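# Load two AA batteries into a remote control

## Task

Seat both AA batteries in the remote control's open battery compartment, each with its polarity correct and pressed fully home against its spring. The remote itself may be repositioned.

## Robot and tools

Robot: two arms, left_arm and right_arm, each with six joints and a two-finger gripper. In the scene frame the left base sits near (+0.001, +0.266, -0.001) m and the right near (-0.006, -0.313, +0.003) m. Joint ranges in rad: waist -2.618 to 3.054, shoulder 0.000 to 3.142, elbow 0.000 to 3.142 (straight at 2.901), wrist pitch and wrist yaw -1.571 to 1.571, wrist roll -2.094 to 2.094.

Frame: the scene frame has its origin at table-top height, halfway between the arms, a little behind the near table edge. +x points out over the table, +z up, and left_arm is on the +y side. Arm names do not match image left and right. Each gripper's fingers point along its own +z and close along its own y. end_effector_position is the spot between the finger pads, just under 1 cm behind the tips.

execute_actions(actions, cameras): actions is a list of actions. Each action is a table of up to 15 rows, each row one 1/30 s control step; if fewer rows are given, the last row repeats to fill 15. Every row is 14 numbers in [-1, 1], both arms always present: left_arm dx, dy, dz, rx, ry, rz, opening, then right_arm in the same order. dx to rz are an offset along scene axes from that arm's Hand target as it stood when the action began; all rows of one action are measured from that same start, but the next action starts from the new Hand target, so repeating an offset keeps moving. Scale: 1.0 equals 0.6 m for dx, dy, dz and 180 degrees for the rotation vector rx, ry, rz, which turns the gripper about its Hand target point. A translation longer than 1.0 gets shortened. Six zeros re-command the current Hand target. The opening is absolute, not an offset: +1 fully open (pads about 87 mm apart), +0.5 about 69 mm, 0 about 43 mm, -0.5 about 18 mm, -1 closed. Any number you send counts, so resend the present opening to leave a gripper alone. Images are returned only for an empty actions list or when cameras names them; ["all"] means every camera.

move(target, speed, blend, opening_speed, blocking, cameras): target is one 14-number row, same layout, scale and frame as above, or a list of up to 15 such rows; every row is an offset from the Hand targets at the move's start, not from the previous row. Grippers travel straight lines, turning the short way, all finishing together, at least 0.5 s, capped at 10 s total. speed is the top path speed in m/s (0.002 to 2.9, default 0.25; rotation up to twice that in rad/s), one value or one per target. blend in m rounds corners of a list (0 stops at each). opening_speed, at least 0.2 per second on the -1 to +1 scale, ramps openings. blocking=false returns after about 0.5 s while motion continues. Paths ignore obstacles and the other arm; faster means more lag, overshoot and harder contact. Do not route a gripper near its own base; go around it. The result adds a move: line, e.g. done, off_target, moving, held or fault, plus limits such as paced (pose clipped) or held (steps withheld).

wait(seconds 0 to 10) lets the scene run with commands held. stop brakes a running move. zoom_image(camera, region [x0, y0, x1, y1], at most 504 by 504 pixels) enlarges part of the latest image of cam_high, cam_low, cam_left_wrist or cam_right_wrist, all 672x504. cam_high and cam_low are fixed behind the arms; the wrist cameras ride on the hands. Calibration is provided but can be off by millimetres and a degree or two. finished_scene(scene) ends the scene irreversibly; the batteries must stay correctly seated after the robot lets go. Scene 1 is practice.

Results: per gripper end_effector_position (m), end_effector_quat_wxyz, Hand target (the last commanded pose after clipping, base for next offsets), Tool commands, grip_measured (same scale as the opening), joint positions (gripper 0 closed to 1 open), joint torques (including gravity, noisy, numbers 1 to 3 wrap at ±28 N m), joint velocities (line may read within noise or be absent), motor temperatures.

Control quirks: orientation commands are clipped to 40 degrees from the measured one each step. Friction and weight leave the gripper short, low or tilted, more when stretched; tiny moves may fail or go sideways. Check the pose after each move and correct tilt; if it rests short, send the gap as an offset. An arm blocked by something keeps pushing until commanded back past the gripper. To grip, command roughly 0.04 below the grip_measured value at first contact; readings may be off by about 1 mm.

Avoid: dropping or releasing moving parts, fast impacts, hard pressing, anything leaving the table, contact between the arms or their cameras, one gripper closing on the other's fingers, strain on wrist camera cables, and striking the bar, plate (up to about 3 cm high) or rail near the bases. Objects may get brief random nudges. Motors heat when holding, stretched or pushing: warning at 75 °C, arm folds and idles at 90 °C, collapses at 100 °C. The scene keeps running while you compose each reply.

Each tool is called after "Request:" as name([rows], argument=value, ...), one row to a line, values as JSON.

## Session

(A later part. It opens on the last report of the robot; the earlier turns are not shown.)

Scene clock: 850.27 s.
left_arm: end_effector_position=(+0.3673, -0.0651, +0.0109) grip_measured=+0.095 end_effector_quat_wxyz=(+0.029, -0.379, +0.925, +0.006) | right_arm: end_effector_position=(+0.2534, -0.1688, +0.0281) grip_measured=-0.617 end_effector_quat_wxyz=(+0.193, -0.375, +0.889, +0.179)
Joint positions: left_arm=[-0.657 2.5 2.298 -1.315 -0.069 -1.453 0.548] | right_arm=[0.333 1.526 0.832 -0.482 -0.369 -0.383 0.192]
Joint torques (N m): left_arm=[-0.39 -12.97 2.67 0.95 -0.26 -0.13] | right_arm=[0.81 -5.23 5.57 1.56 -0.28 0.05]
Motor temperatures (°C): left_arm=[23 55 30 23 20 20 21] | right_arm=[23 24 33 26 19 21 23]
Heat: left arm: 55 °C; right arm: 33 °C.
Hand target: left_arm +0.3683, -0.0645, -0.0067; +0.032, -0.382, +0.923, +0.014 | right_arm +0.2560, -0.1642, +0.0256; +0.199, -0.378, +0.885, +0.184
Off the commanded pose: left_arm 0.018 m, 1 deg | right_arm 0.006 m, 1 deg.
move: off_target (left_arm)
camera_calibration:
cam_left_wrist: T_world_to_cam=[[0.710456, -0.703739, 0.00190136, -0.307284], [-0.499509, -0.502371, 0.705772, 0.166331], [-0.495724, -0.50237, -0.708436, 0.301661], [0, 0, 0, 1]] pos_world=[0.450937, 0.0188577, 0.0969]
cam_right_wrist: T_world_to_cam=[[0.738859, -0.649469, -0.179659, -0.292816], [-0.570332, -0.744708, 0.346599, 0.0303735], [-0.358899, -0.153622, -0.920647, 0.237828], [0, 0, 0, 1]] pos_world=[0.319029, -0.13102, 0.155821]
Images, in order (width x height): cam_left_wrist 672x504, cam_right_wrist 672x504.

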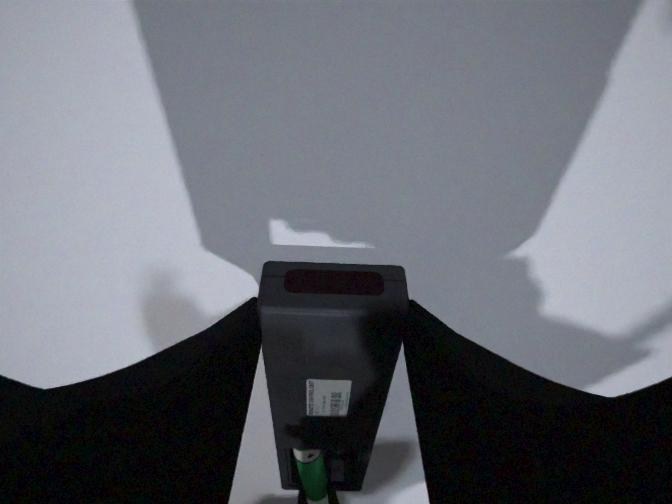

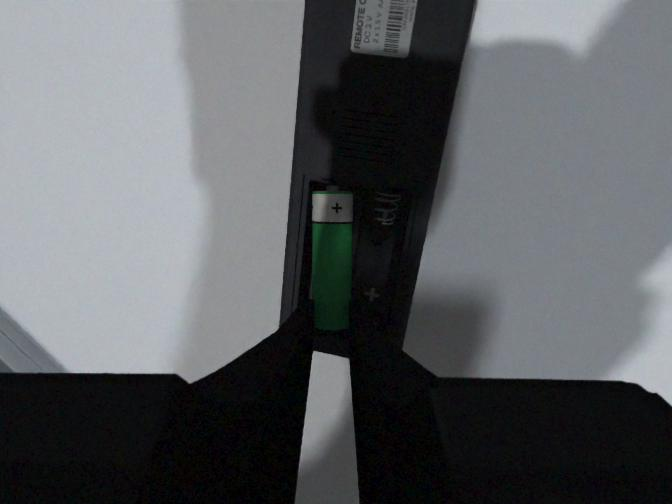

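Request:
move([
  [0,0,0,0,0,0,0.02,-0.005,-0.0045,0.117,0,0,0,-0.68],
  [0,0,0,0,0,0,0.02,0.0862,-0.1713,0.049,0.0305,-0.1105,-0.0581,-0.68],
  [0,0,0,0,0,0,0.02,0.0862,-0.1713,-0.0223,0.0305,-0.1105,-0.0581,-0.68],
], speed=[0.1,0.2,0.1], blend=[0.01,0.01,0], cameras=["cam_right_wrist","cam_left_wrist"])

Scene clock: 870.83 s.
left_arm: end_effector_position=(+0.3673, -0.0651, +0.0109) grip_measured=+0.095 end_effector_quat_wxyz=(+0.029, -0.379, +0.925, +0.006) | right_arm: end_effector_position=(+0.3046, -0.2681, +0.0132) grip_measured=-0.614 end_effector_quat_wxyz=(+0.374, -0.308, +0.864, +0.137)
Joint positions: left_arm=[-0.657 2.5 2.298 -1.315 -0.069 -1.453 0.548] | right_arm=[-0.088 1.452 0.553 -0.011 -0.532 -0.58 0.193]
Joint torques (N m): left_arm=[-0.4 -12.96 2.67 0.95 -0.27 -0.12] | right_arm=[-0.13 -4.12 5.16 1.97 -0.37 -0.02]
Heat: left arm: 54 °C; right arm: 32 °C.
Hand target: left_arm +0.3683, -0.0645, -0.0067; +0.032, -0.382, +0.923, +0.014 | right_arm +0.3077, -0.2671, +0.0122; +0.382, -0.313, +0.858, +0.139
Off the commanded pose: left_arm 0.018 m, 1 deg | right_arm 0.003 m, 1 deg.
move: off_target (left_arm)
camera_calibration:
cam_left_wrist: T_world_to_cam=[[0.710456, -0.703739, 0.00190136, -0.307284], [-0.499509, -0.502371, 0.705772, 0.166331], [-0.495724, -0.50237, -0.708436, 0.301661], [0, 0, 0, 1]] pos_world=[0.450937, 0.0188577, 0.0969]
cam_right_wrist: T_world_to_cam=[[0.640582, -0.767824, -0.00998738, -0.401771], [-0.766617, -0.640216, 0.0492115, 0.0825648], [-0.0441798, -0.0238675, -0.998738, 0.167186], [0, 0, 0, 1]] pos_world=[0.328049, -0.25164, 0.158899]
Images, in order (width x height): cam_left_wrist 672x504, cam_right_wrist 672x504.

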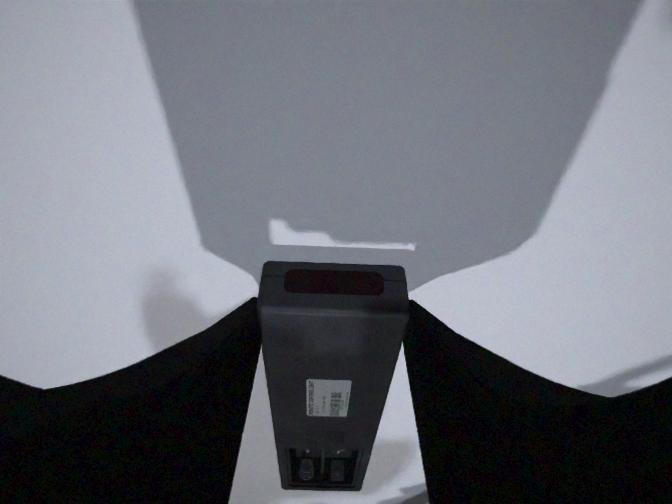

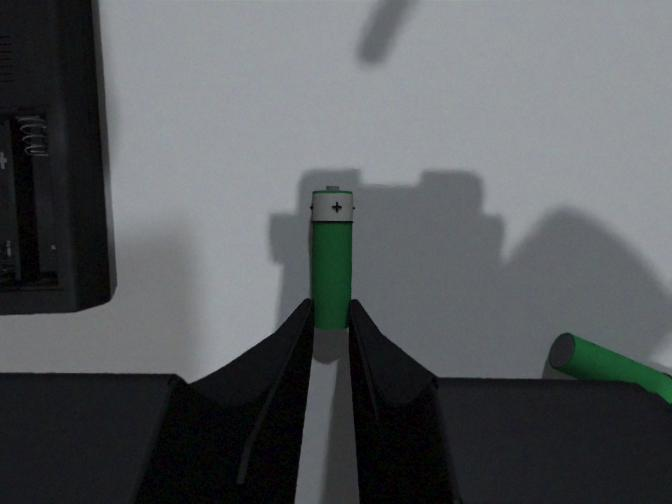

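Request:
move([
  [0,0,0,0,0,0,0.02,0,0,-0.0133,0,0,0,-0.68],
  [0,0,0,0,0,0,0.02,0,0,-0.0133,0,0,0,-0.42],
  [0,0,0,0,0,0,0.02,0,0,0.0833,0,0,0,-0.3],
  [0,0,0,0,0,0,0.02,0.0383,0.0353,0.0797,-0.0893,0.1064,0,-0.3],
], speed=[0.05,0.05,0.15,0.2], blend=[0,0,0.01,0], opening_speed=0.5, cameras=["cam_right_wrist"])

Scene clock: 890.20 s.
left_arm: end_effector_position=(+0.3673, -0.0651, +0.0109) grip_measured=+0.095 end_effector_quat_wxyz=(+0.029, -0.379, +0.925, +0.006) | right_arm: end_effector_position=(+0.3240, -0.2480, +0.0562) grip_measured=-0.300 end_effector_quat_wxyz=(+0.184, -0.337, +0.920, +0.071)
Joint positions: left_arm=[-0.657 2.5 2.298 -1.315 -0.069 -1.453 0.548] | right_arm=[0.139 1.658 1.125 -0.69 -0.207 -0.52 0.35]
Joint torques (N m): left_arm=[-0.38 -12.96 2.69 0.95 -0.27 -0.13] | right_arm=[0.79 -6.65 8.94 1.08 -0.05 0.15]
Heat: left arm: 53 °C; right arm: 32 °C.
Hand target: left_arm +0.3683, -0.0645, -0.0067; +0.032, -0.382, +0.923, +0.014 | right_arm +0.3307, -0.2459, +0.0601; +0.188, -0.335, +0.921, +0.068
Off the commanded pose: left_arm 0.018 m, 1 deg | right_arm 0.008 m, 1 deg.
move: off_target (left_arm); blend cut to 0 m at target 3; target 3's new opening was sent with right_arm's hand 0.016 m and 3 deg from that target
camera_calibration:
cam_right_wrist: T_world_to_cam=[[0.651985, -0.75812, -0.0130317, -0.399543], [-0.672195, -0.585872, 0.452667, 0.0683127], [-0.350811, -0.286373, -0.891584, 0.239806], [0, 0, 0, 1]] pos_world=[0.390542, -0.194205, 0.177678]
Images, in order (width x height): cam_right_wrist 672x504.

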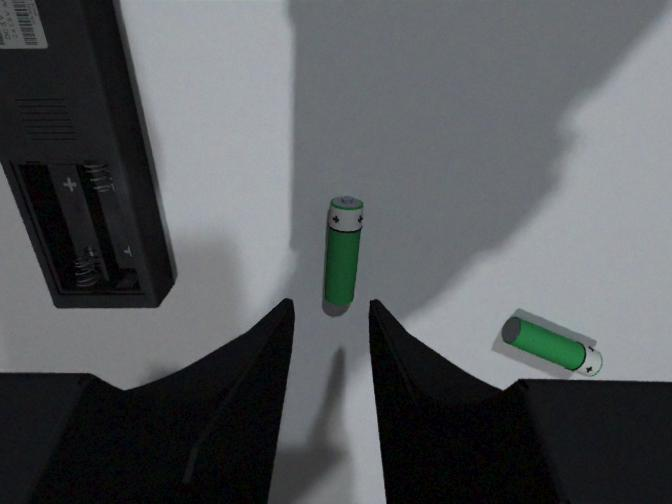

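Request:
move(target=[0,0,0,0,0,0,0.02,0.0063,0.0028,-0.0468,0,0,-0.0178,-0.3], speed=0.15, cameras=["cam_right_wrist"])

Scene clock: 905.40 s.
left_arm: end_effector_position=(+0.3673, -0.0651, +0.0109) grip_measured=+0.095 end_effector_quat_wxyz=(+0.029, -0.379, +0.925, +0.006) | right_arm: end_effector_position=(+0.3305, -0.2460, +0.0355) grip_measured=-0.300 end_effector_quat_wxyz=(+0.184, -0.312, +0.930, +0.066)
Joint positions: left_arm=[-0.657 2.5 2.298 -1.315 -0.069 -1.453 0.548] | right_arm=[0.147 1.708 1.093 -0.6 -0.185 -0.459 0.35]
Joint torques (N m): left_arm=[-0.42 -12.96 2.66 0.95 -0.27 -0.12] | right_arm=[0.8 -7.3 5.75 1.46 -0.04 0.16]
Heat: left arm: 53 °C; right arm: 33 °C.
Hand target: left_arm +0.3683, -0.0645, -0.0067; +0.032, -0.382, +0.923, +0.014 | right_arm +0.3344, -0.2441, +0.0319; +0.189, -0.310, +0.930, +0.063
Off the commanded pose: left_arm 0.018 m, 1 deg | right_arm 0.006 m, 1 deg.
move: off_target (left_arm)
camera_calibration:
cam_right_wrist: T_world_to_cam=[[0.608879, -0.793134, -0.0142766, -0.396854], [-0.701923, -0.547067, 0.456094, 0.102444], [-0.369554, -0.267685, -0.889817, 0.234845], [0, 0, 0, 1]] pos_world=[0.400332, -0.19585, 0.156579]
Images, in order (width x height): cam_right_wrist 672x504.

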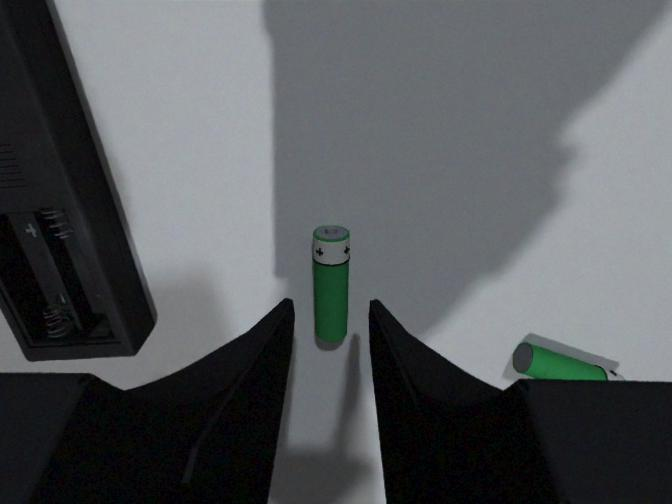

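Request:
move([
  [0,0,0,0,0,0,0.02,0.0067,0.005,-0.039,0,0,0,-0.3],
  [0,0,0,0,0,0,0.02,0.0067,0.005,-0.039,0,0,0,-0.68],
], speed=0.1, opening_speed=0.6, cameras=["cam_right_wrist"])

Scene clock: 924.03 s.
left_arm: end_effector_position=(+0.3673, -0.0651, +0.0109) grip_measured=+0.095 end_effector_quat_wxyz=(+0.029, -0.379, +0.925, +0.006) | right_arm: end_effector_position=(+0.3352, -0.2436, +0.0126) grip_measured=-0.610 end_effector_quat_wxyz=(+0.185, -0.311, +0.930, +0.065)
Joint positions: left_arm=[-0.657 2.5 2.298 -1.315 -0.069 -1.453 0.548] | right_arm=[0.152 1.761 1.056 -0.508 -0.181 -0.453 0.195]
Joint torques (N m): left_arm=[-0.39 -12.96 2.67 0.95 -0.27 -0.13] | right_arm=[0.95 -7.49 5.56 1.48 -0.05 0.15]
Heat: left arm: 53 °C; right arm: 33 °C.
Hand target: left_arm +0.3683, -0.0645, -0.0067; +0.032, -0.382, +0.923, +0.014 | right_arm +0.3385, -0.2412, +0.0086; +0.189, -0.310, +0.930, +0.063
Off the commanded pose: left_arm 0.018 m, 1 deg | right_arm 0.006 m, 1 deg.
move: off_target (left_arm)
camera_calibration:
cam_right_wrist: T_world_to_cam=[[0.607737, -0.794037, -0.0126934, -0.397917], [-0.703477, -0.545703, 0.455333, 0.118436], [-0.368478, -0.267793, -0.890231, 0.216523], [0, 0, 0, 1]] pos_world=[0.40493, -0.193347, 0.133777]
Images, in order (width x height): cam_right_wrist 672x504.

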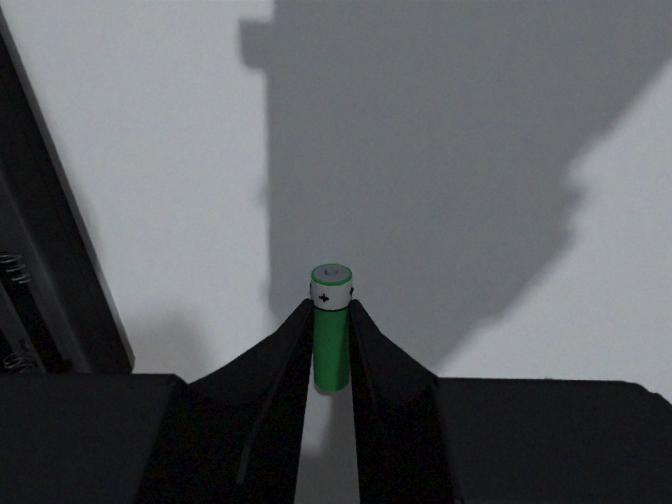

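Request:
move([
  [0,0,0,0,0,0,0.02,0,0,0.11,0,0,0,-0.68],
  [0,0,0,0,0,0,0.02,-0.111,0.1637,0.079,0.125,-0.048,0.0159,-0.68],
], speed=[0.15,0.2], blend=[0.015,0], cameras=["cam_right_wrist","cam_left_wrist"])

Request:
zoom_image(camera="cam_right_wrist", region=[250, 180, 450, 450])

Request:
zoom_image(camera="cam_left_wrist", region=[240, 420, 400, 504])

Scene clock: 947.77 s.
left_arm: end_effector_position=(+0.3673, -0.0651, +0.0109) grip_measured=+0.095 end_effector_quat_wxyz=(+0.029, -0.379, +0.925, +0.006) | right_arm: end_effector_position=(+0.2671, -0.1497, +0.0456) grip_measured=-0.610 end_effector_quat_wxyz=(+0.290, -0.290, +0.886, +0.214)
Joint positions: left_arm=[-0.657 2.5 2.298 -1.315 -0.069 -1.453 0.548] | right_arm=[0.34 1.403 0.696 -0.217 -0.388 -0.156 0.195]
Joint torques (N m): left_arm=[-0.39 -12.93 2.67 0.94 -0.27 -0.12] | right_arm=[0.83 -7.88 5.82 2.02 -0.3 0.16]
Heat: left arm: 54 °C; right arm: 32 °C.
Hand target: left_arm +0.3683, -0.0645, -0.0067; +0.032, -0.382, +0.923, +0.014 | right_arm +0.2719, -0.1429, +0.0561; +0.314, -0.294, +0.875, +0.224
Off the commanded pose: left_arm 0.018 m, 1 deg | right_arm 0.013 m, 3 deg.
move: off_target (left_arm, right_arm)
camera_calibration:
cam_left_wrist: T_world_to_cam=[[0.710456, -0.703739, 0.00190136, -0.307284], [-0.499509, -0.502371, 0.705772, 0.166331], [-0.495724, -0.50237, -0.708436, 0.301661], [0, 0, 0, 1]] pos_world=[0.450937, 0.0188577, 0.0969]
cam_right_wrist: T_world_to_cam=[[0.644476, -0.733402, -0.216271, -0.273086], [-0.720223, -0.677245, 0.150395, 0.105448], [-0.256769, 0.0588375, -0.96468, 0.268377], [0, 0, 0, 1]] pos_world=[0.320854, -0.144658, 0.183978]
Images, in order (width x height): cam_left_wrist 672x504, cam_right_wrist 672x504.

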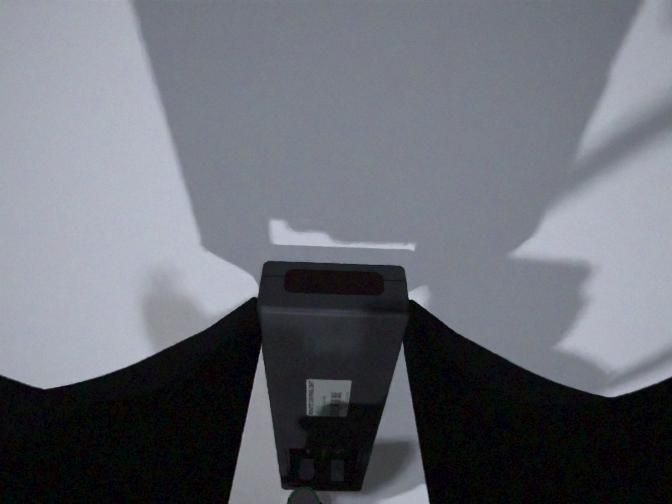

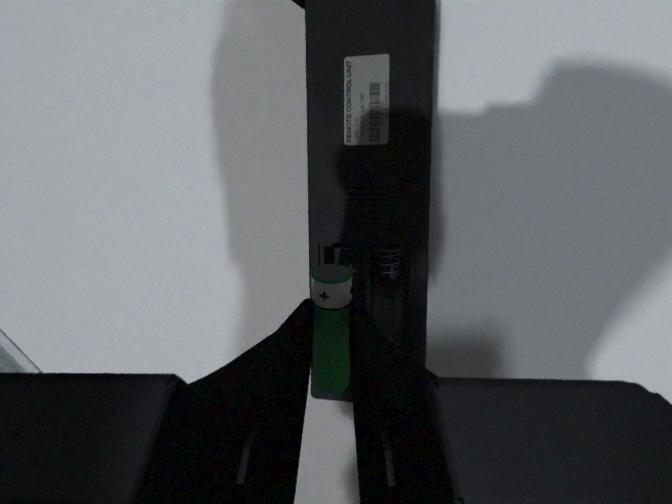

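Scaled by 1.867.

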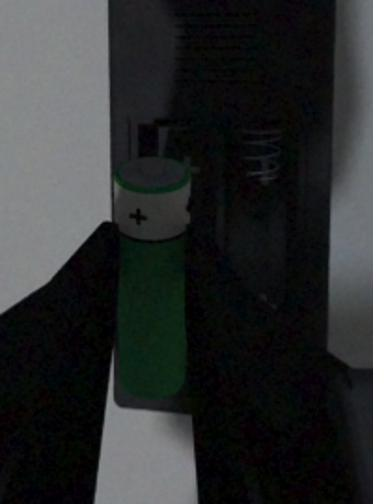

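Scaled by 3.150.

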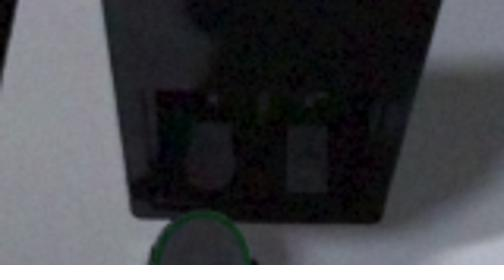

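Request:
move([
  [0,0,0,0,0,0,0.02,0.0033,0.0075,-0.005,0,0,0,-0.68],
  [0,0,0,0,0,0,0.02,0.0033,0.0075,-0.0285,0,0,0,-0.68],
], speed=0.08, cameras=["cam_right_wrist","cam_left_wrist"])

Request:
zoom_image(camera="cam_right_wrist", region=[250, 180, 450, 450])

Request:
zoom_image(camera="cam_left_wrist", region=[240, 420, 400, 504])

Scene clock: 973.40 s.
left_arm: end_effector_position=(+0.3673, -0.0651, +0.0109) grip_measured=+0.095 end_effector_quat_wxyz=(+0.029, -0.379, +0.925, +0.006) | right_arm: end_effector_position=(+0.2704, -0.1437, +0.0387) grip_measured=-0.611 end_effector_quat_wxyz=(+0.305, -0.293, +0.880, +0.219)
Joint positions: left_arm=[-0.657 2.5 2.298 -1.315 -0.069 -1.453 0.548] | right_arm=[0.352 1.421 0.659 -0.124 -0.388 -0.144 0.195]
Joint torques (N m): left_arm=[-0.42 -12.92 2.66 0.94 -0.27 -0.13] | right_arm=[0.94 -4.51 5.85 2.11 -0.2 0.14]
Heat: left arm: 54 °C; right arm: 32 °C.
Hand target: left_arm +0.3683, -0.0645, -0.0067; +0.032, -0.382, +0.923, +0.014 | right_arm +0.2739, -0.1385, +0.0389; +0.314, -0.293, +0.875, +0.224
Off the commanded pose: left_arm 0.018 m, 1 deg | right_arm 0.006 m, 1 deg.
move: off_target (left_arm)
camera_calibration:
cam_left_wrist: T_world_to_cam=[[0.710456, -0.703739, 0.00190136, -0.307284], [-0.499509, -0.502371, 0.705772, 0.166331], [-0.495724, -0.50237, -0.708436, 0.301661], [0, 0, 0, 1]] pos_world=[0.450937, 0.0188577, 0.0969]
cam_right_wrist: T_world_to_cam=[[0.653416, -0.7271, -0.210648, -0.274038], [-0.721495, -0.682393, 0.117409, 0.11372], [-0.229113, 0.0752644, -0.970486, 0.257319], [0, 0, 0, 1]] pos_world=[0.320064, -0.141018, 0.178647]
Images, in order (width x height): cam_left_wrist 672x504, cam_right_wrist 672x504.

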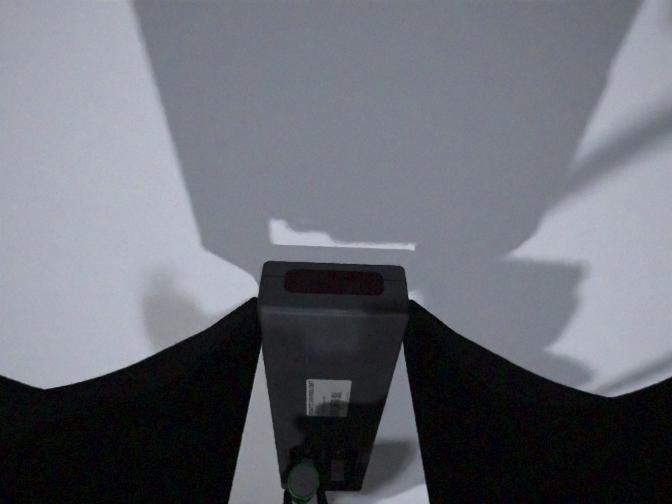

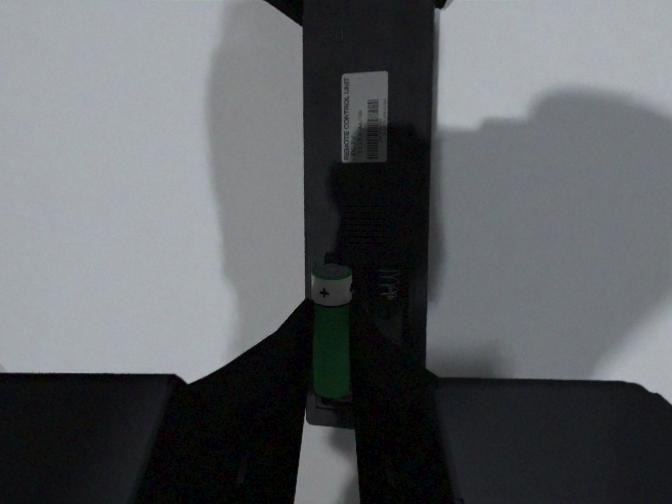

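Scaled by 1.867.

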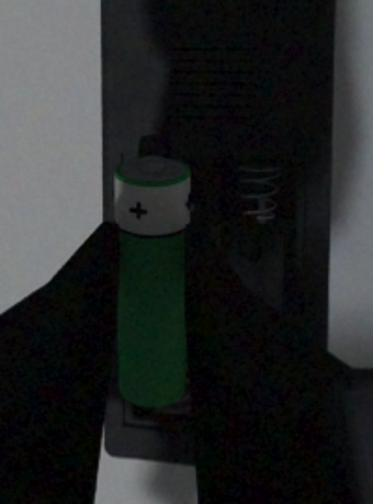

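Scaled by 3.150.

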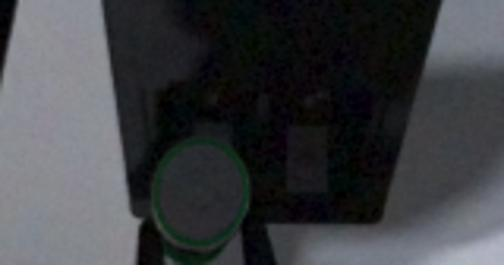

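Request:
move([
  [0,0,0,0,0,0,0.02,-0.0008,0.0008,-0.0142,0,0,0,-0.68],
  [0,0,0,0,0,0,0.02,-0.0283,-0.0235,-0.0208,0,0,0,-0.68],
], speed=0.07, cameras=["cam_right_wrist","cam_left_wrist"])

Request:
zoom_image(camera="cam_right_wrist", region=[250, 180, 450, 450])

Request:
zoom_image(camera="cam_left_wrist", region=[240, 420, 400, 504])

Scene clock: 991.93 s.
left_arm: end_effector_position=(+0.3671, -0.0653, +0.0109) grip_measured=+0.095 end_effector_quat_wxyz=(+0.028, -0.379, +0.925, +0.005) | right_arm: end_effector_position=(+0.2663, -0.1478, +0.0302) grip_measured=-0.611 end_effector_quat_wxyz=(+0.324, -0.291, +0.872, +0.223)
Joint positions: left_arm=[-0.657 2.5 2.298 -1.315 -0.067 -1.453 0.548] | right_arm=[0.337 1.397 0.574 -0.021 -0.402 -0.146 0.195]
Joint torques (N m): left_arm=[-0.44 -12.92 2.67 0.94 -0.29 -0.12] | right_arm=[-0.53 -6.78 4.45 1.46 -0.25 -0.09]
Heat: left arm: 54 °C; right arm: 32 °C.
Hand target: left_arm +0.3682, -0.0646, -0.0067; +0.032, -0.382, +0.923, +0.014 | right_arm +0.2570, -0.1526, +0.0265; +0.314, -0.293, +0.875, +0.224
Off the commanded pose: left_arm 0.018 m, 1 deg | right_arm 0.011 m, 1 deg.
move: off_target (left_arm, right_arm)
camera_calibration:
cam_left_wrist: T_world_to_cam=[[0.710426, -0.703769, 0.00214324, -0.307362], [-0.498714, -0.501278, 0.70711, 0.165817], [-0.496568, -0.503418, -0.7071, 0.301642], [0, 0, 0, 1]] pos_world=[0.450839, 0.0186607, 0.0966986]
cam_right_wrist: T_world_to_cam=[[0.65731, -0.72541, -0.204263, -0.276999], [-0.728351, -0.681089, 0.0749864, 0.112324], [-0.193517, 0.099486, -0.97604, 0.242722], [0, 0, 0, 1]] pos_world=[0.310856, -0.148583, 0.171902]
Images, in order (width x height): cam_left_wrist 672x504, cam_right_wrist 672x504.

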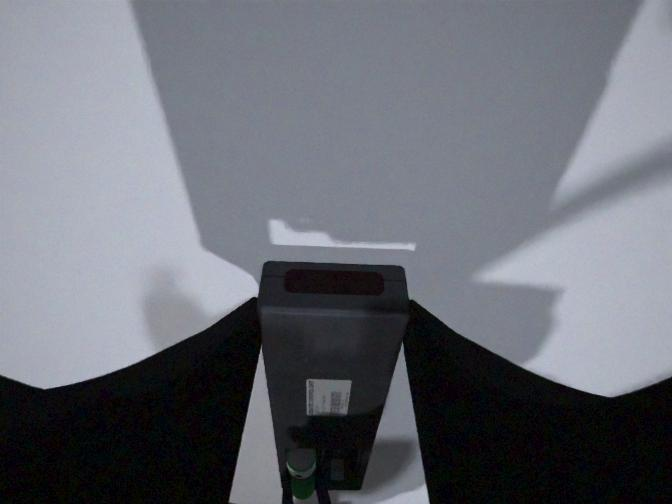

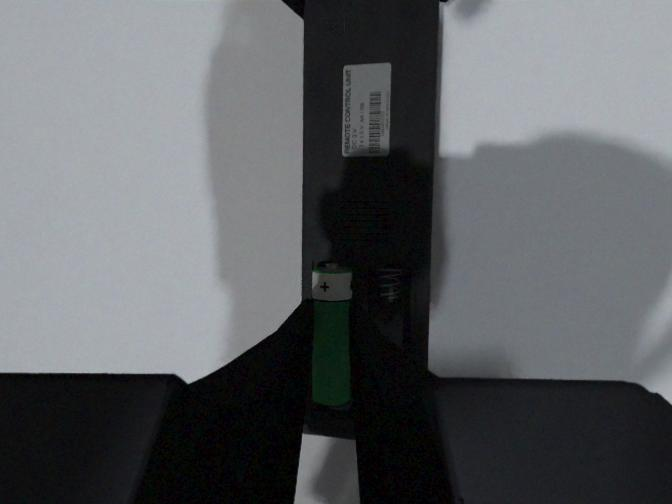

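Scaled by 1.867.

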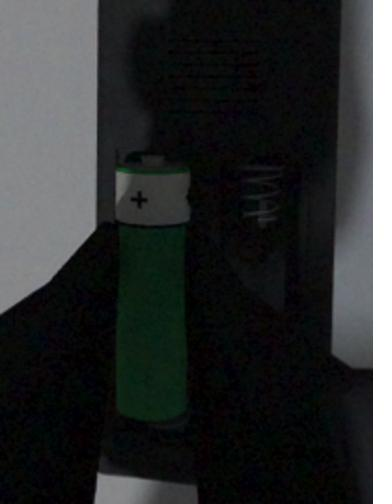

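Scaled by 3.150.

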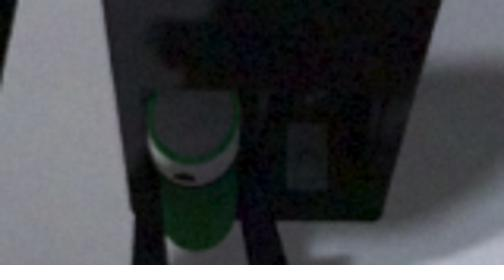

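Request:
zoom_image(camera="cam_right_wrist", region=[295, 380, 375, 450])

Request:
zoom_image(camera="cam_left_wrist", region=[270, 435, 340, 504])

Request:
zoom_image(camera="cam_right_wrist", region=[295, 250, 375, 320])

Scaled by 6.300.

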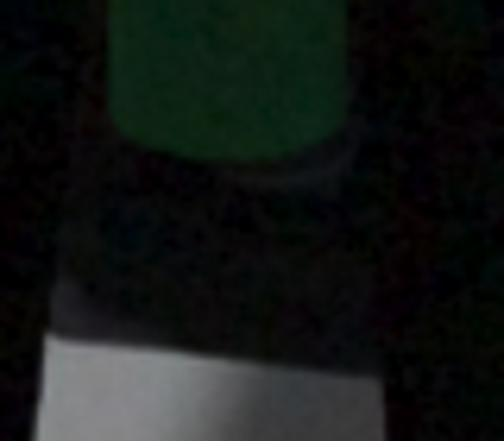

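Scaled by 7.200.

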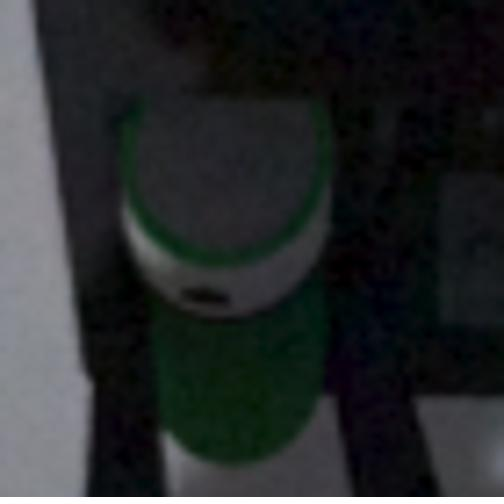

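Scaled by 6.300.

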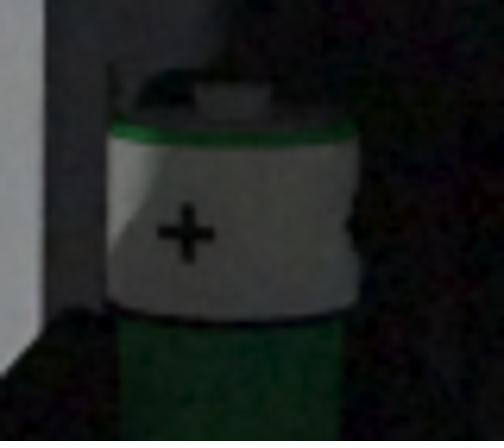

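Request:
wait(seconds=0.1, cameras=["cam_left_wrist","cam_right_wrist"])

Scene clock: 1051.70 s.
left_arm: end_effector_position=(+0.3671, -0.0653, +0.0109) grip_measured=+0.095 end_effector_quat_wxyz=(+0.028, -0.379, +0.925, +0.005) | right_arm: end_effector_position=(+0.2663, -0.1478, +0.0302) grip_measured=-0.611 end_effector_quat_wxyz=(+0.324, -0.291, +0.872, +0.223)
Joint positions: left_arm=[-0.657 2.5 2.298 -1.315 -0.067 -1.453 0.548] | right_arm=[0.337 1.397 0.574 -0.021 -0.402 -0.146 0.195]
Joint torques (N m): left_arm=[-0.4 -12.96 2.67 0.95 -0.29 -0.12] | right_arm=[-0.5 -6.76 4.44 1.45 -0.25 -0.09]
Motor temperatures (°C): left_arm=[23 55 28 24 20 20 21] | right_arm=[23 26 30 27 19 21 24]
Heat: left arm: 55 °C; right arm: 30 °C.
Hand target: left_arm +0.3682, -0.0646, -0.0067; +0.032, -0.382, +0.923, +0.014 | right_arm +0.2570, -0.1526, +0.0265; +0.314, -0.293, +0.875, +0.224
Tool commands: left_gripper/opening=+0.02 right_gripper/opening=-0.68
Off the commanded pose: left_arm 0.018 m, 1 deg | right_arm 0.011 m, 1 deg.
wait: 0.10 s; at rest from the start
camera_calibration:
cam_left_wrist: T_world_to_cam=[[0.710426, -0.703769, 0.00214324, -0.307362], [-0.498714, -0.501278, 0.70711, 0.165817], [-0.496568, -0.503418, -0.7071, 0.301642], [0, 0, 0, 1]] pos_world=[0.450839, 0.0186607, 0.0966986]
cam_right_wrist: T_world_to_cam=[[0.65731, -0.72541, -0.204263, -0.276999], [-0.728351, -0.681089, 0.0749864, 0.112324], [-0.193517, 0.099486, -0.97604, 0.242722], [0, 0, 0, 1]] pos_world=[0.310856, -0.148583, 0.171902]
Images, in order (width x height): cam_left_wrist 672x504, cam_right_wrist 672x504.

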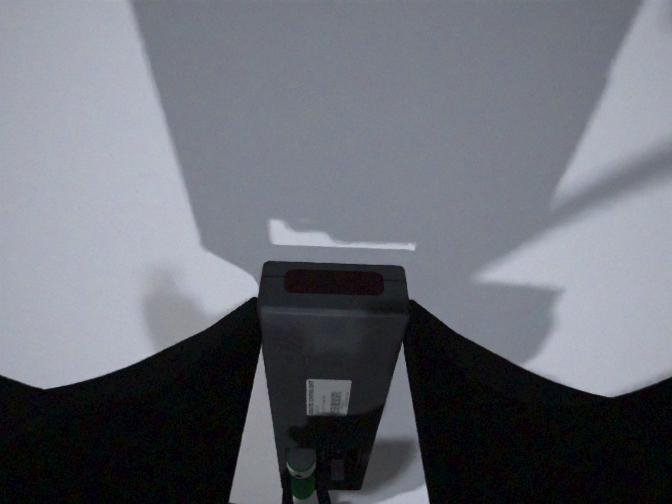

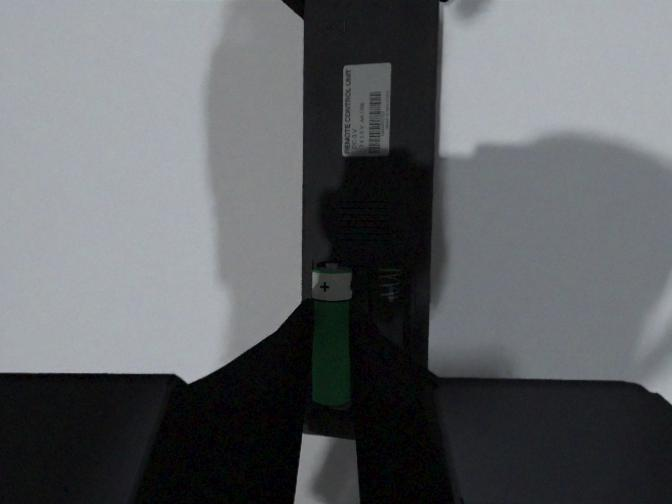

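Request:
zoom_image(camera="cam_right_wrist", region=[270, 230, 430, 350])

Request:
zoom_image(camera="cam_right_wrist", region=[270, 350, 430, 470])

Request:
zoom_image(camera="cam_left_wrist", region=[250, 420, 390, 504])

Scaled by 3.150.

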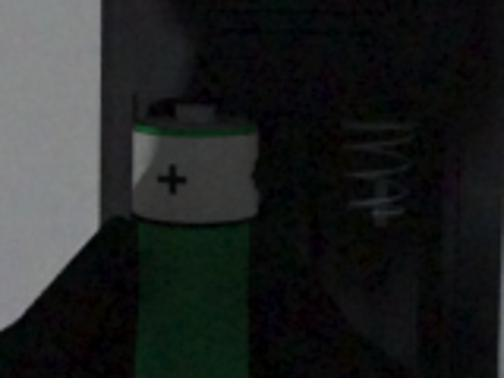

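Scaled by 3.150.

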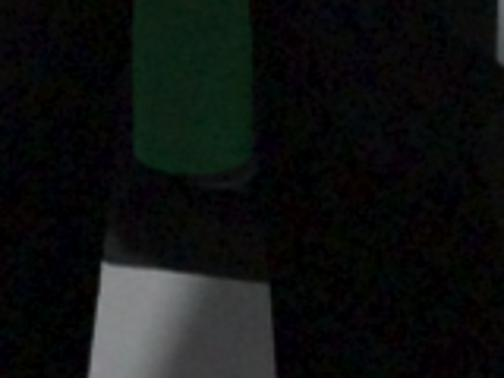

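Scaled by 3.600.

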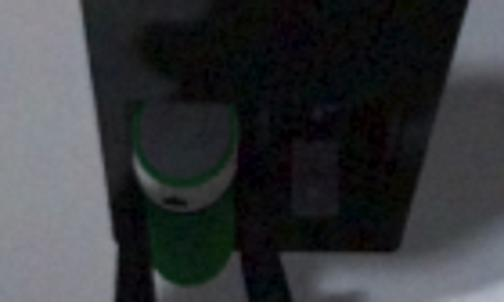

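Request:
move(target=[0,0,0,0,0,0,0.02,-0.003,-0.003,-0.0133,0.0186,-0.0206,0,-0.68], speed=0.05, cameras=["cam_left_wrist","cam_right_wrist"])

Scene clock: 1137.87 s.
left_arm: end_effector_position=(+0.3671, -0.0653, +0.0109) grip_measured=+0.095 end_effector_quat_wxyz=(+0.028, -0.379, +0.925, +0.005) | right_arm: end_effector_position=(+0.2650, -0.1475, +0.0294) grip_measured=-0.611 end_effector_quat_wxyz=(+0.368, -0.292, +0.848, +0.246)
Joint positions: left_arm=[-0.657 2.5 2.298 -1.315 -0.067 -1.453 0.548] | right_arm=[0.306 1.365 0.465 0.155 -0.466 -0.146 0.195]
Joint torques (N m): left_arm=[-0.42 -12.94 2.69 0.94 -0.28 -0.13] | right_arm=[-0.29 -4.71 3.99 1.57 -0.1 -0.07]
Motor temperatures (°C): left_arm=[23 56 28 24 20 20 21] | right_arm=[23 26 30 26 19 21 24]
Heat: left arm: 56 °C; right arm: 30 °C.
Hand target: left_arm +0.3682, -0.0646, -0.0067; +0.032, -0.382, +0.923, +0.014 | right_arm +0.2551, -0.1544, +0.0185; +0.350, -0.291, +0.857, +0.240
Off the commanded pose: left_arm 0.018 m, 1 deg | right_arm 0.016 m, 2 deg.
move: off_target (left_arm, right_arm)
camera_calibration:
cam_left_wrist: T_world_to_cam=[[0.710426, -0.703769, 0.00214324, -0.307362], [-0.498714, -0.501278, 0.70711, 0.165817], [-0.496568, -0.503418, -0.7071, 0.301642], [0, 0, 0, 1]] pos_world=[0.450839, 0.0186607, 0.0966986]
cam_right_wrist: T_world_to_cam=[[0.682653, -0.701306, -0.205316, -0.279235], [-0.721088, -0.692019, -0.0337788, 0.111212], [-0.118393, 0.17111, -0.978113, 0.232347], [0, 0, 0, 1]] pos_world=[0.298323, -0.158625, 0.173687]
Images, in order (width x height): cam_left_wrist 672x504, cam_right_wrist 672x504.

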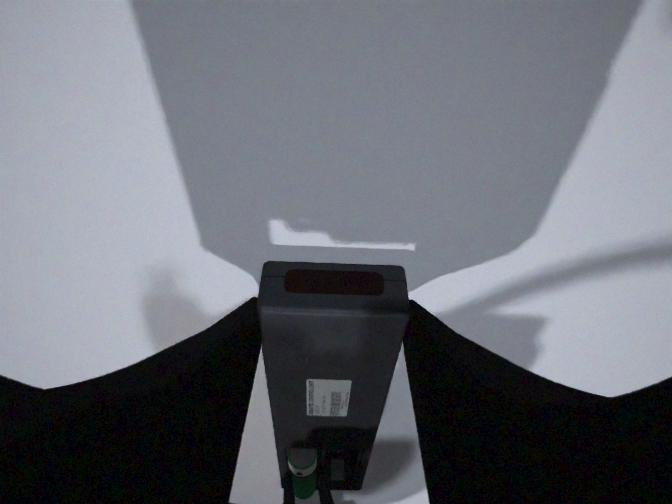

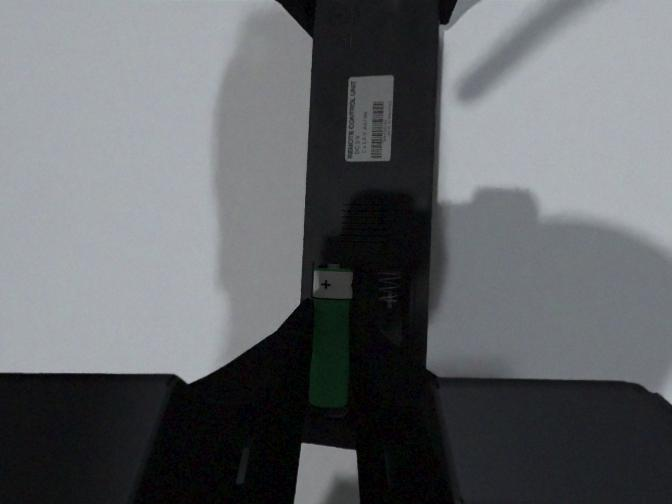

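Request:
zoom_image(camera="cam_left_wrist", region=[250, 420, 390, 504])

Request:
zoom_image(camera="cam_right_wrist", region=[280, 240, 400, 330])

Request:
zoom_image(camera="cam_right_wrist", region=[280, 370, 400, 460])

Scaled by 3.600.

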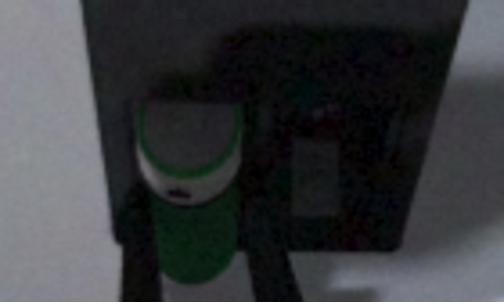

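Scaled by 4.200.

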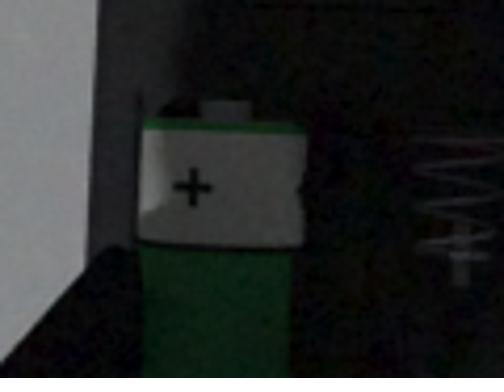

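Scaled by 4.200.

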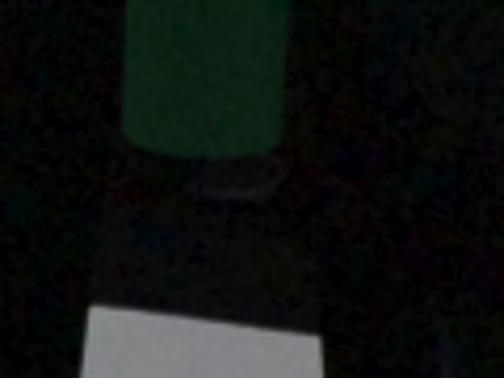

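Request:
move([
  [0,0,0,0,0,0,0.02,0.0140,0.0100,0.0130,0,0,0,-0.68],
  [0,0,0,0,0,0,0.02,0.0140,0.0100,0.0140,0,0,0,-0.5],
  [0,0,0,0,0,0,0.02,0.0140,0.0100,0.0140,0,0,0,-0.40],
], speed=0.05, opening_speed=0.3, cameras=["cam_left_wrist","cam_right_wrist"])

Scene clock: 1193.37 s.
left_arm: end_effector_position=(+0.3671, -0.0653, +0.0109) grip_measured=+0.095 end_effector_quat_wxyz=(+0.028, -0.379, +0.925, +0.005) | right_arm: end_effector_position=(+0.2596, -0.1504, +0.0254) grip_measured=-0.400 end_effector_quat_wxyz=(+0.349, -0.289, +0.857, +0.243)
Joint positions: left_arm=[-0.657 2.5 2.298 -1.315 -0.067 -1.453 0.548] | right_arm=[0.306 1.365 0.475 0.102 -0.458 -0.146 0.3]
Joint torques (N m): left_arm=[-0.42 -12.94 2.69 0.94 -0.29 -0.12] | right_arm=[0.98 -3.43 7.62 1.74 -0.07 0.03]
Motor temperatures (°C): left_arm=[22 56 28 24 20 20 21] | right_arm=[23 24 31 26 19 21 24]
Heat: left arm: 56 °C; right arm: 31 °C.
Hand target: left_arm +0.3682, -0.0646, -0.0067; +0.032, -0.382, +0.923, +0.014 | right_arm +0.2636, -0.1484, +0.0269; +0.350, -0.291, +0.857, +0.240
Off the commanded pose: left_arm 0.018 m, 1 deg | right_arm 0.005 m, 0 deg.
move: off_target (left_arm)
camera_calibration:
cam_left_wrist: T_world_to_cam=[[0.710426, -0.703769, 0.00214324, -0.307362], [-0.498714, -0.501278, 0.70711, 0.165817], [-0.496568, -0.503418, -0.7071, 0.301642], [0, 0, 0, 1]] pos_world=[0.450839, 0.0186607, 0.0966986]
cam_right_wrist: T_world_to_cam=[[0.671043, -0.708477, -0.218545, -0.276192], [-0.725099, -0.688619, 0.00593935, 0.105789], [-0.154702, 0.154481, -0.975809, 0.235228], [0, 0, 0, 1]] pos_world=[0.298434, -0.159165, 0.168548]
Images, in order (width x height): cam_left_wrist 672x504, cam_right_wrist 672x504.

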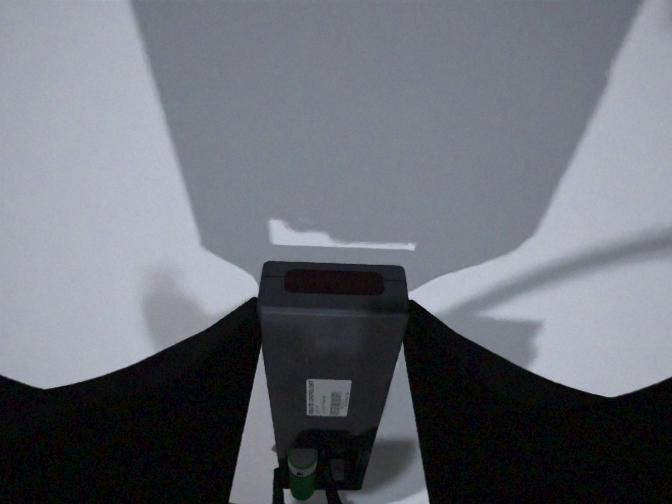

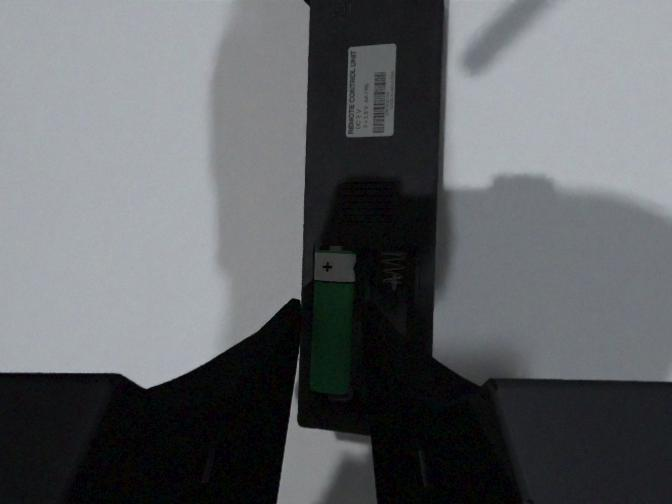

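Request:
move(target=[0,0,0,0,0,0,0.02,0,0,0.067,0,0,0,-0.40], speed=0.08, cameras=["cam_left_wrist","cam_right_wrist"])

Request:
zoom_image(camera="cam_right_wrist", region=[280, 250, 460, 420])

Request:
zoom_image(camera="cam_left_wrist", region=[250, 420, 390, 504])

Scene clock: 1201.53 s.
left_arm: end_effector_position=(+0.3671, -0.0653, +0.0109) grip_measured=+0.095 end_effector_quat_wxyz=(+0.028, -0.379, +0.925, +0.005) | right_arm: end_effector_position=(+0.2540, -0.1521, +0.0515) grip_measured=-0.400 end_effector_quat_wxyz=(+0.327, -0.286, +0.867, +0.243)
Joint positions: left_arm=[-0.657 2.5 2.298 -1.315 -0.067 -1.453 0.548] | right_arm=[0.308 1.288 0.574 -0.123 -0.456 -0.146 0.3]
Joint torques (N m): left_arm=[-0.43 -12.94 2.69 0.94 -0.29 -0.13] | right_arm=[0.91 -6.49 8.8 1.77 -0.09 0.04]
Motor temperatures (°C): left_arm=[22 56 28 24 20 20 21] | right_arm=[23 24 31 26 19 21 24]
Heat: left arm: 56 °C; right arm: 31 °C.
Hand target: left_arm +0.3682, -0.0646, -0.0067; +0.032, -0.382, +0.923, +0.014 | right_arm +0.2636, -0.1484, +0.0671; +0.350, -0.291, +0.857, +0.240
Off the commanded pose: left_arm 0.018 m, 1 deg | right_arm 0.019 m, 3 deg.
move: off_target (left_arm, right_arm)
camera_calibration:
cam_left_wrist: T_world_to_cam=[[0.710426, -0.703769, 0.00214324, -0.307362], [-0.498714, -0.501278, 0.70711, 0.165817], [-0.496568, -0.503418, -0.7071, 0.301642], [0, 0, 0, 1]] pos_world=[0.450839, 0.0186607, 0.0966986]
cam_right_wrist: T_world_to_cam=[[0.661024, -0.711717, -0.237712, -0.264895], [-0.723173, -0.688766, 0.0512062, 0.0975903], [-0.200173, 0.138059, -0.969985, 0.26875], [0, 0, 0, 1]] pos_world=[0.299473, -0.158417, 0.192717]
Images, in order (width x height): cam_left_wrist 672x504, cam_right_wrist 672x504.

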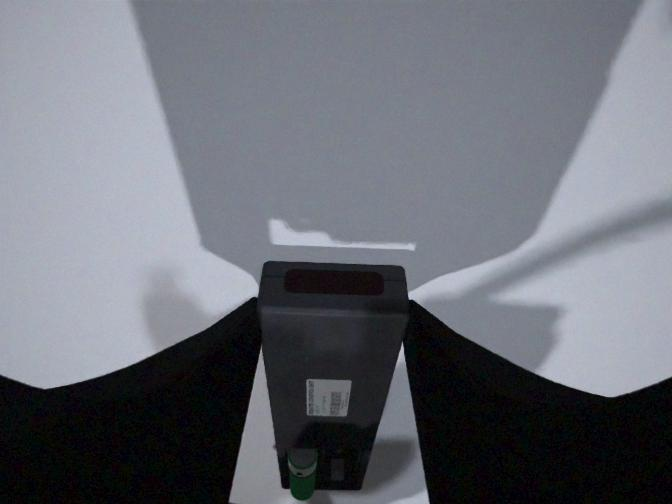

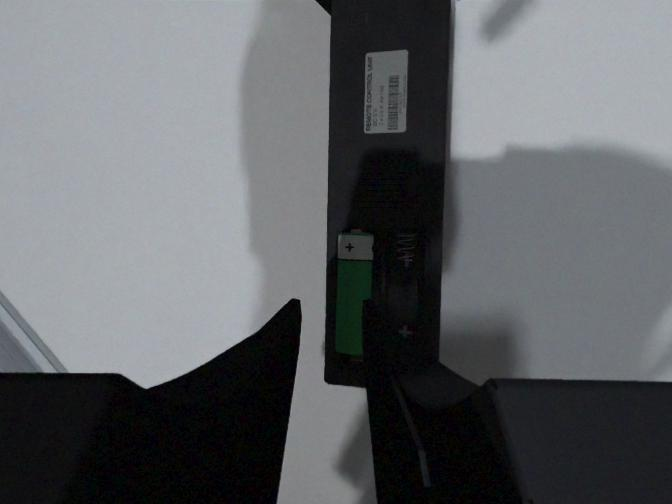

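Scaled by 2.800.

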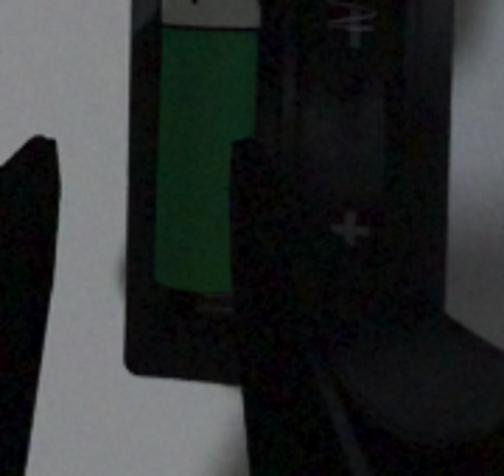

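Scaled by 3.600.

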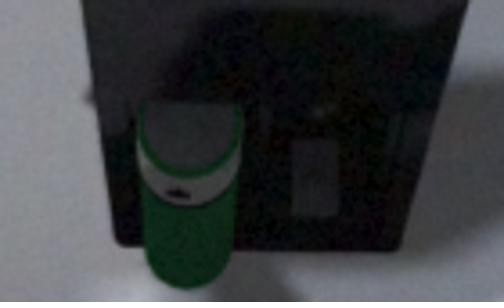

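Request:
zoom_image(camera="cam_right_wrist", region=[315, 200, 435, 290])

Request:
zoom_image(camera="cam_right_wrist", region=[310, 310, 430, 400])

Scaled by 4.200.

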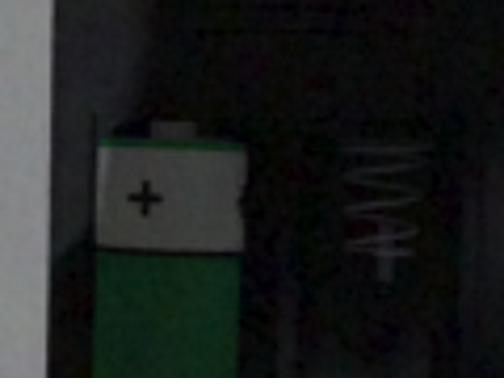

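Scaled by 4.200.

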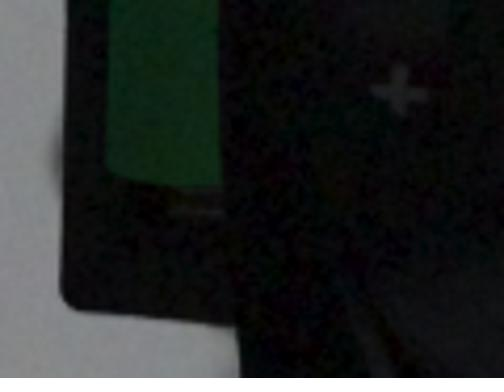

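Request:
move(target=[0,0,0,0,0,0,0.02,0.010,0.007,-0.012,-0.0688,0.0764,0,-0.40], speed=0.1, cameras=["cam_right_wrist"])

Request:
zoom_image(camera="cam_right_wrist", region=[260, 200, 440, 380])

Scene clock: 1253.40 s.
left_arm: end_effector_position=(+0.3671, -0.0653, +0.0109) grip_measured=+0.095 end_effector_quat_wxyz=(+0.028, -0.379, +0.925, +0.005) | right_arm: end_effector_position=(+0.2621, -0.1481, +0.0547) grip_measured=-0.400 end_effector_quat_wxyz=(+0.204, -0.292, +0.916, +0.182)
Joint positions: left_arm=[-0.657 2.5 2.298 -1.315 -0.067 -1.453 0.548] | right_arm=[0.388 1.502 0.906 -0.508 -0.315 -0.146 0.3]
Joint torques (N m): left_arm=[-0.4 -12.92 2.71 0.95 -0.28 -0.12] | right_arm=[0.95 -5.24 9.05 1.33 -0.05 0.02]
Motor temperatures (°C): left_arm=[22 57 27 24 20 20 21] | right_arm=[23 25 33 26 19 21 24]
Heat: left arm: 57 °C; right arm: 33 °C.
Hand target: left_arm +0.3682, -0.0646, -0.0067; +0.032, -0.382, +0.923, +0.014 | right_arm +0.2696, -0.1442, +0.0598; +0.212, -0.297, +0.914, +0.179
Off the commanded pose: left_arm 0.018 m, 1 deg | right_arm 0.010 m, 1 deg.
move: off_target (left_arm)
camera_calibration:
cam_right_wrist: T_world_to_cam=[[0.613975, -0.757746, -0.221032, -0.261975], [-0.681662, -0.650199, 0.335526, 0.0853577], [-0.397959, -0.0553355, -0.915733, 0.29322], [0, 0, 0, 1]] pos_world=[0.335721, -0.126786, 0.181967]
Images, in order (width x height): cam_right_wrist 672x504.

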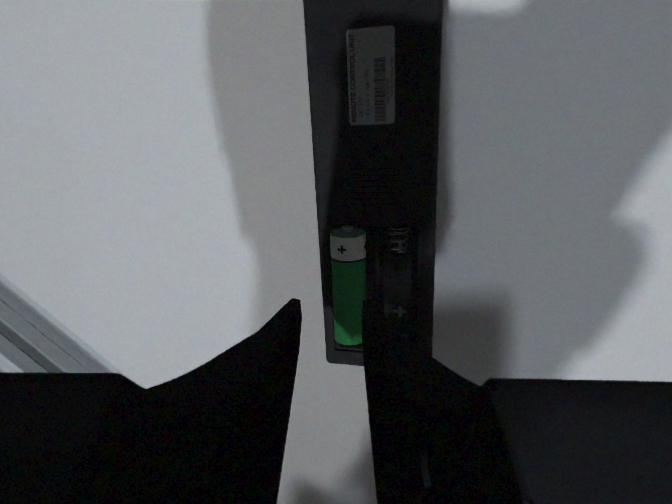

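Scaled by 2.800.

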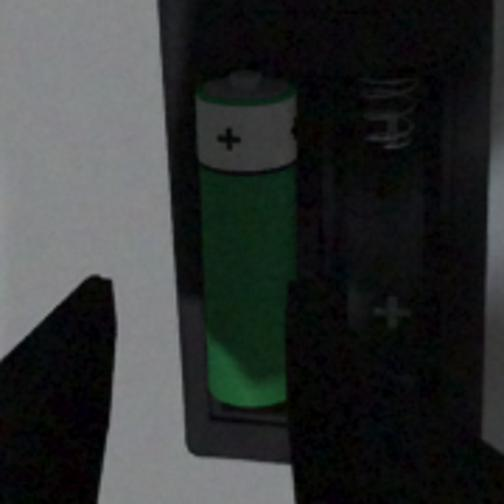

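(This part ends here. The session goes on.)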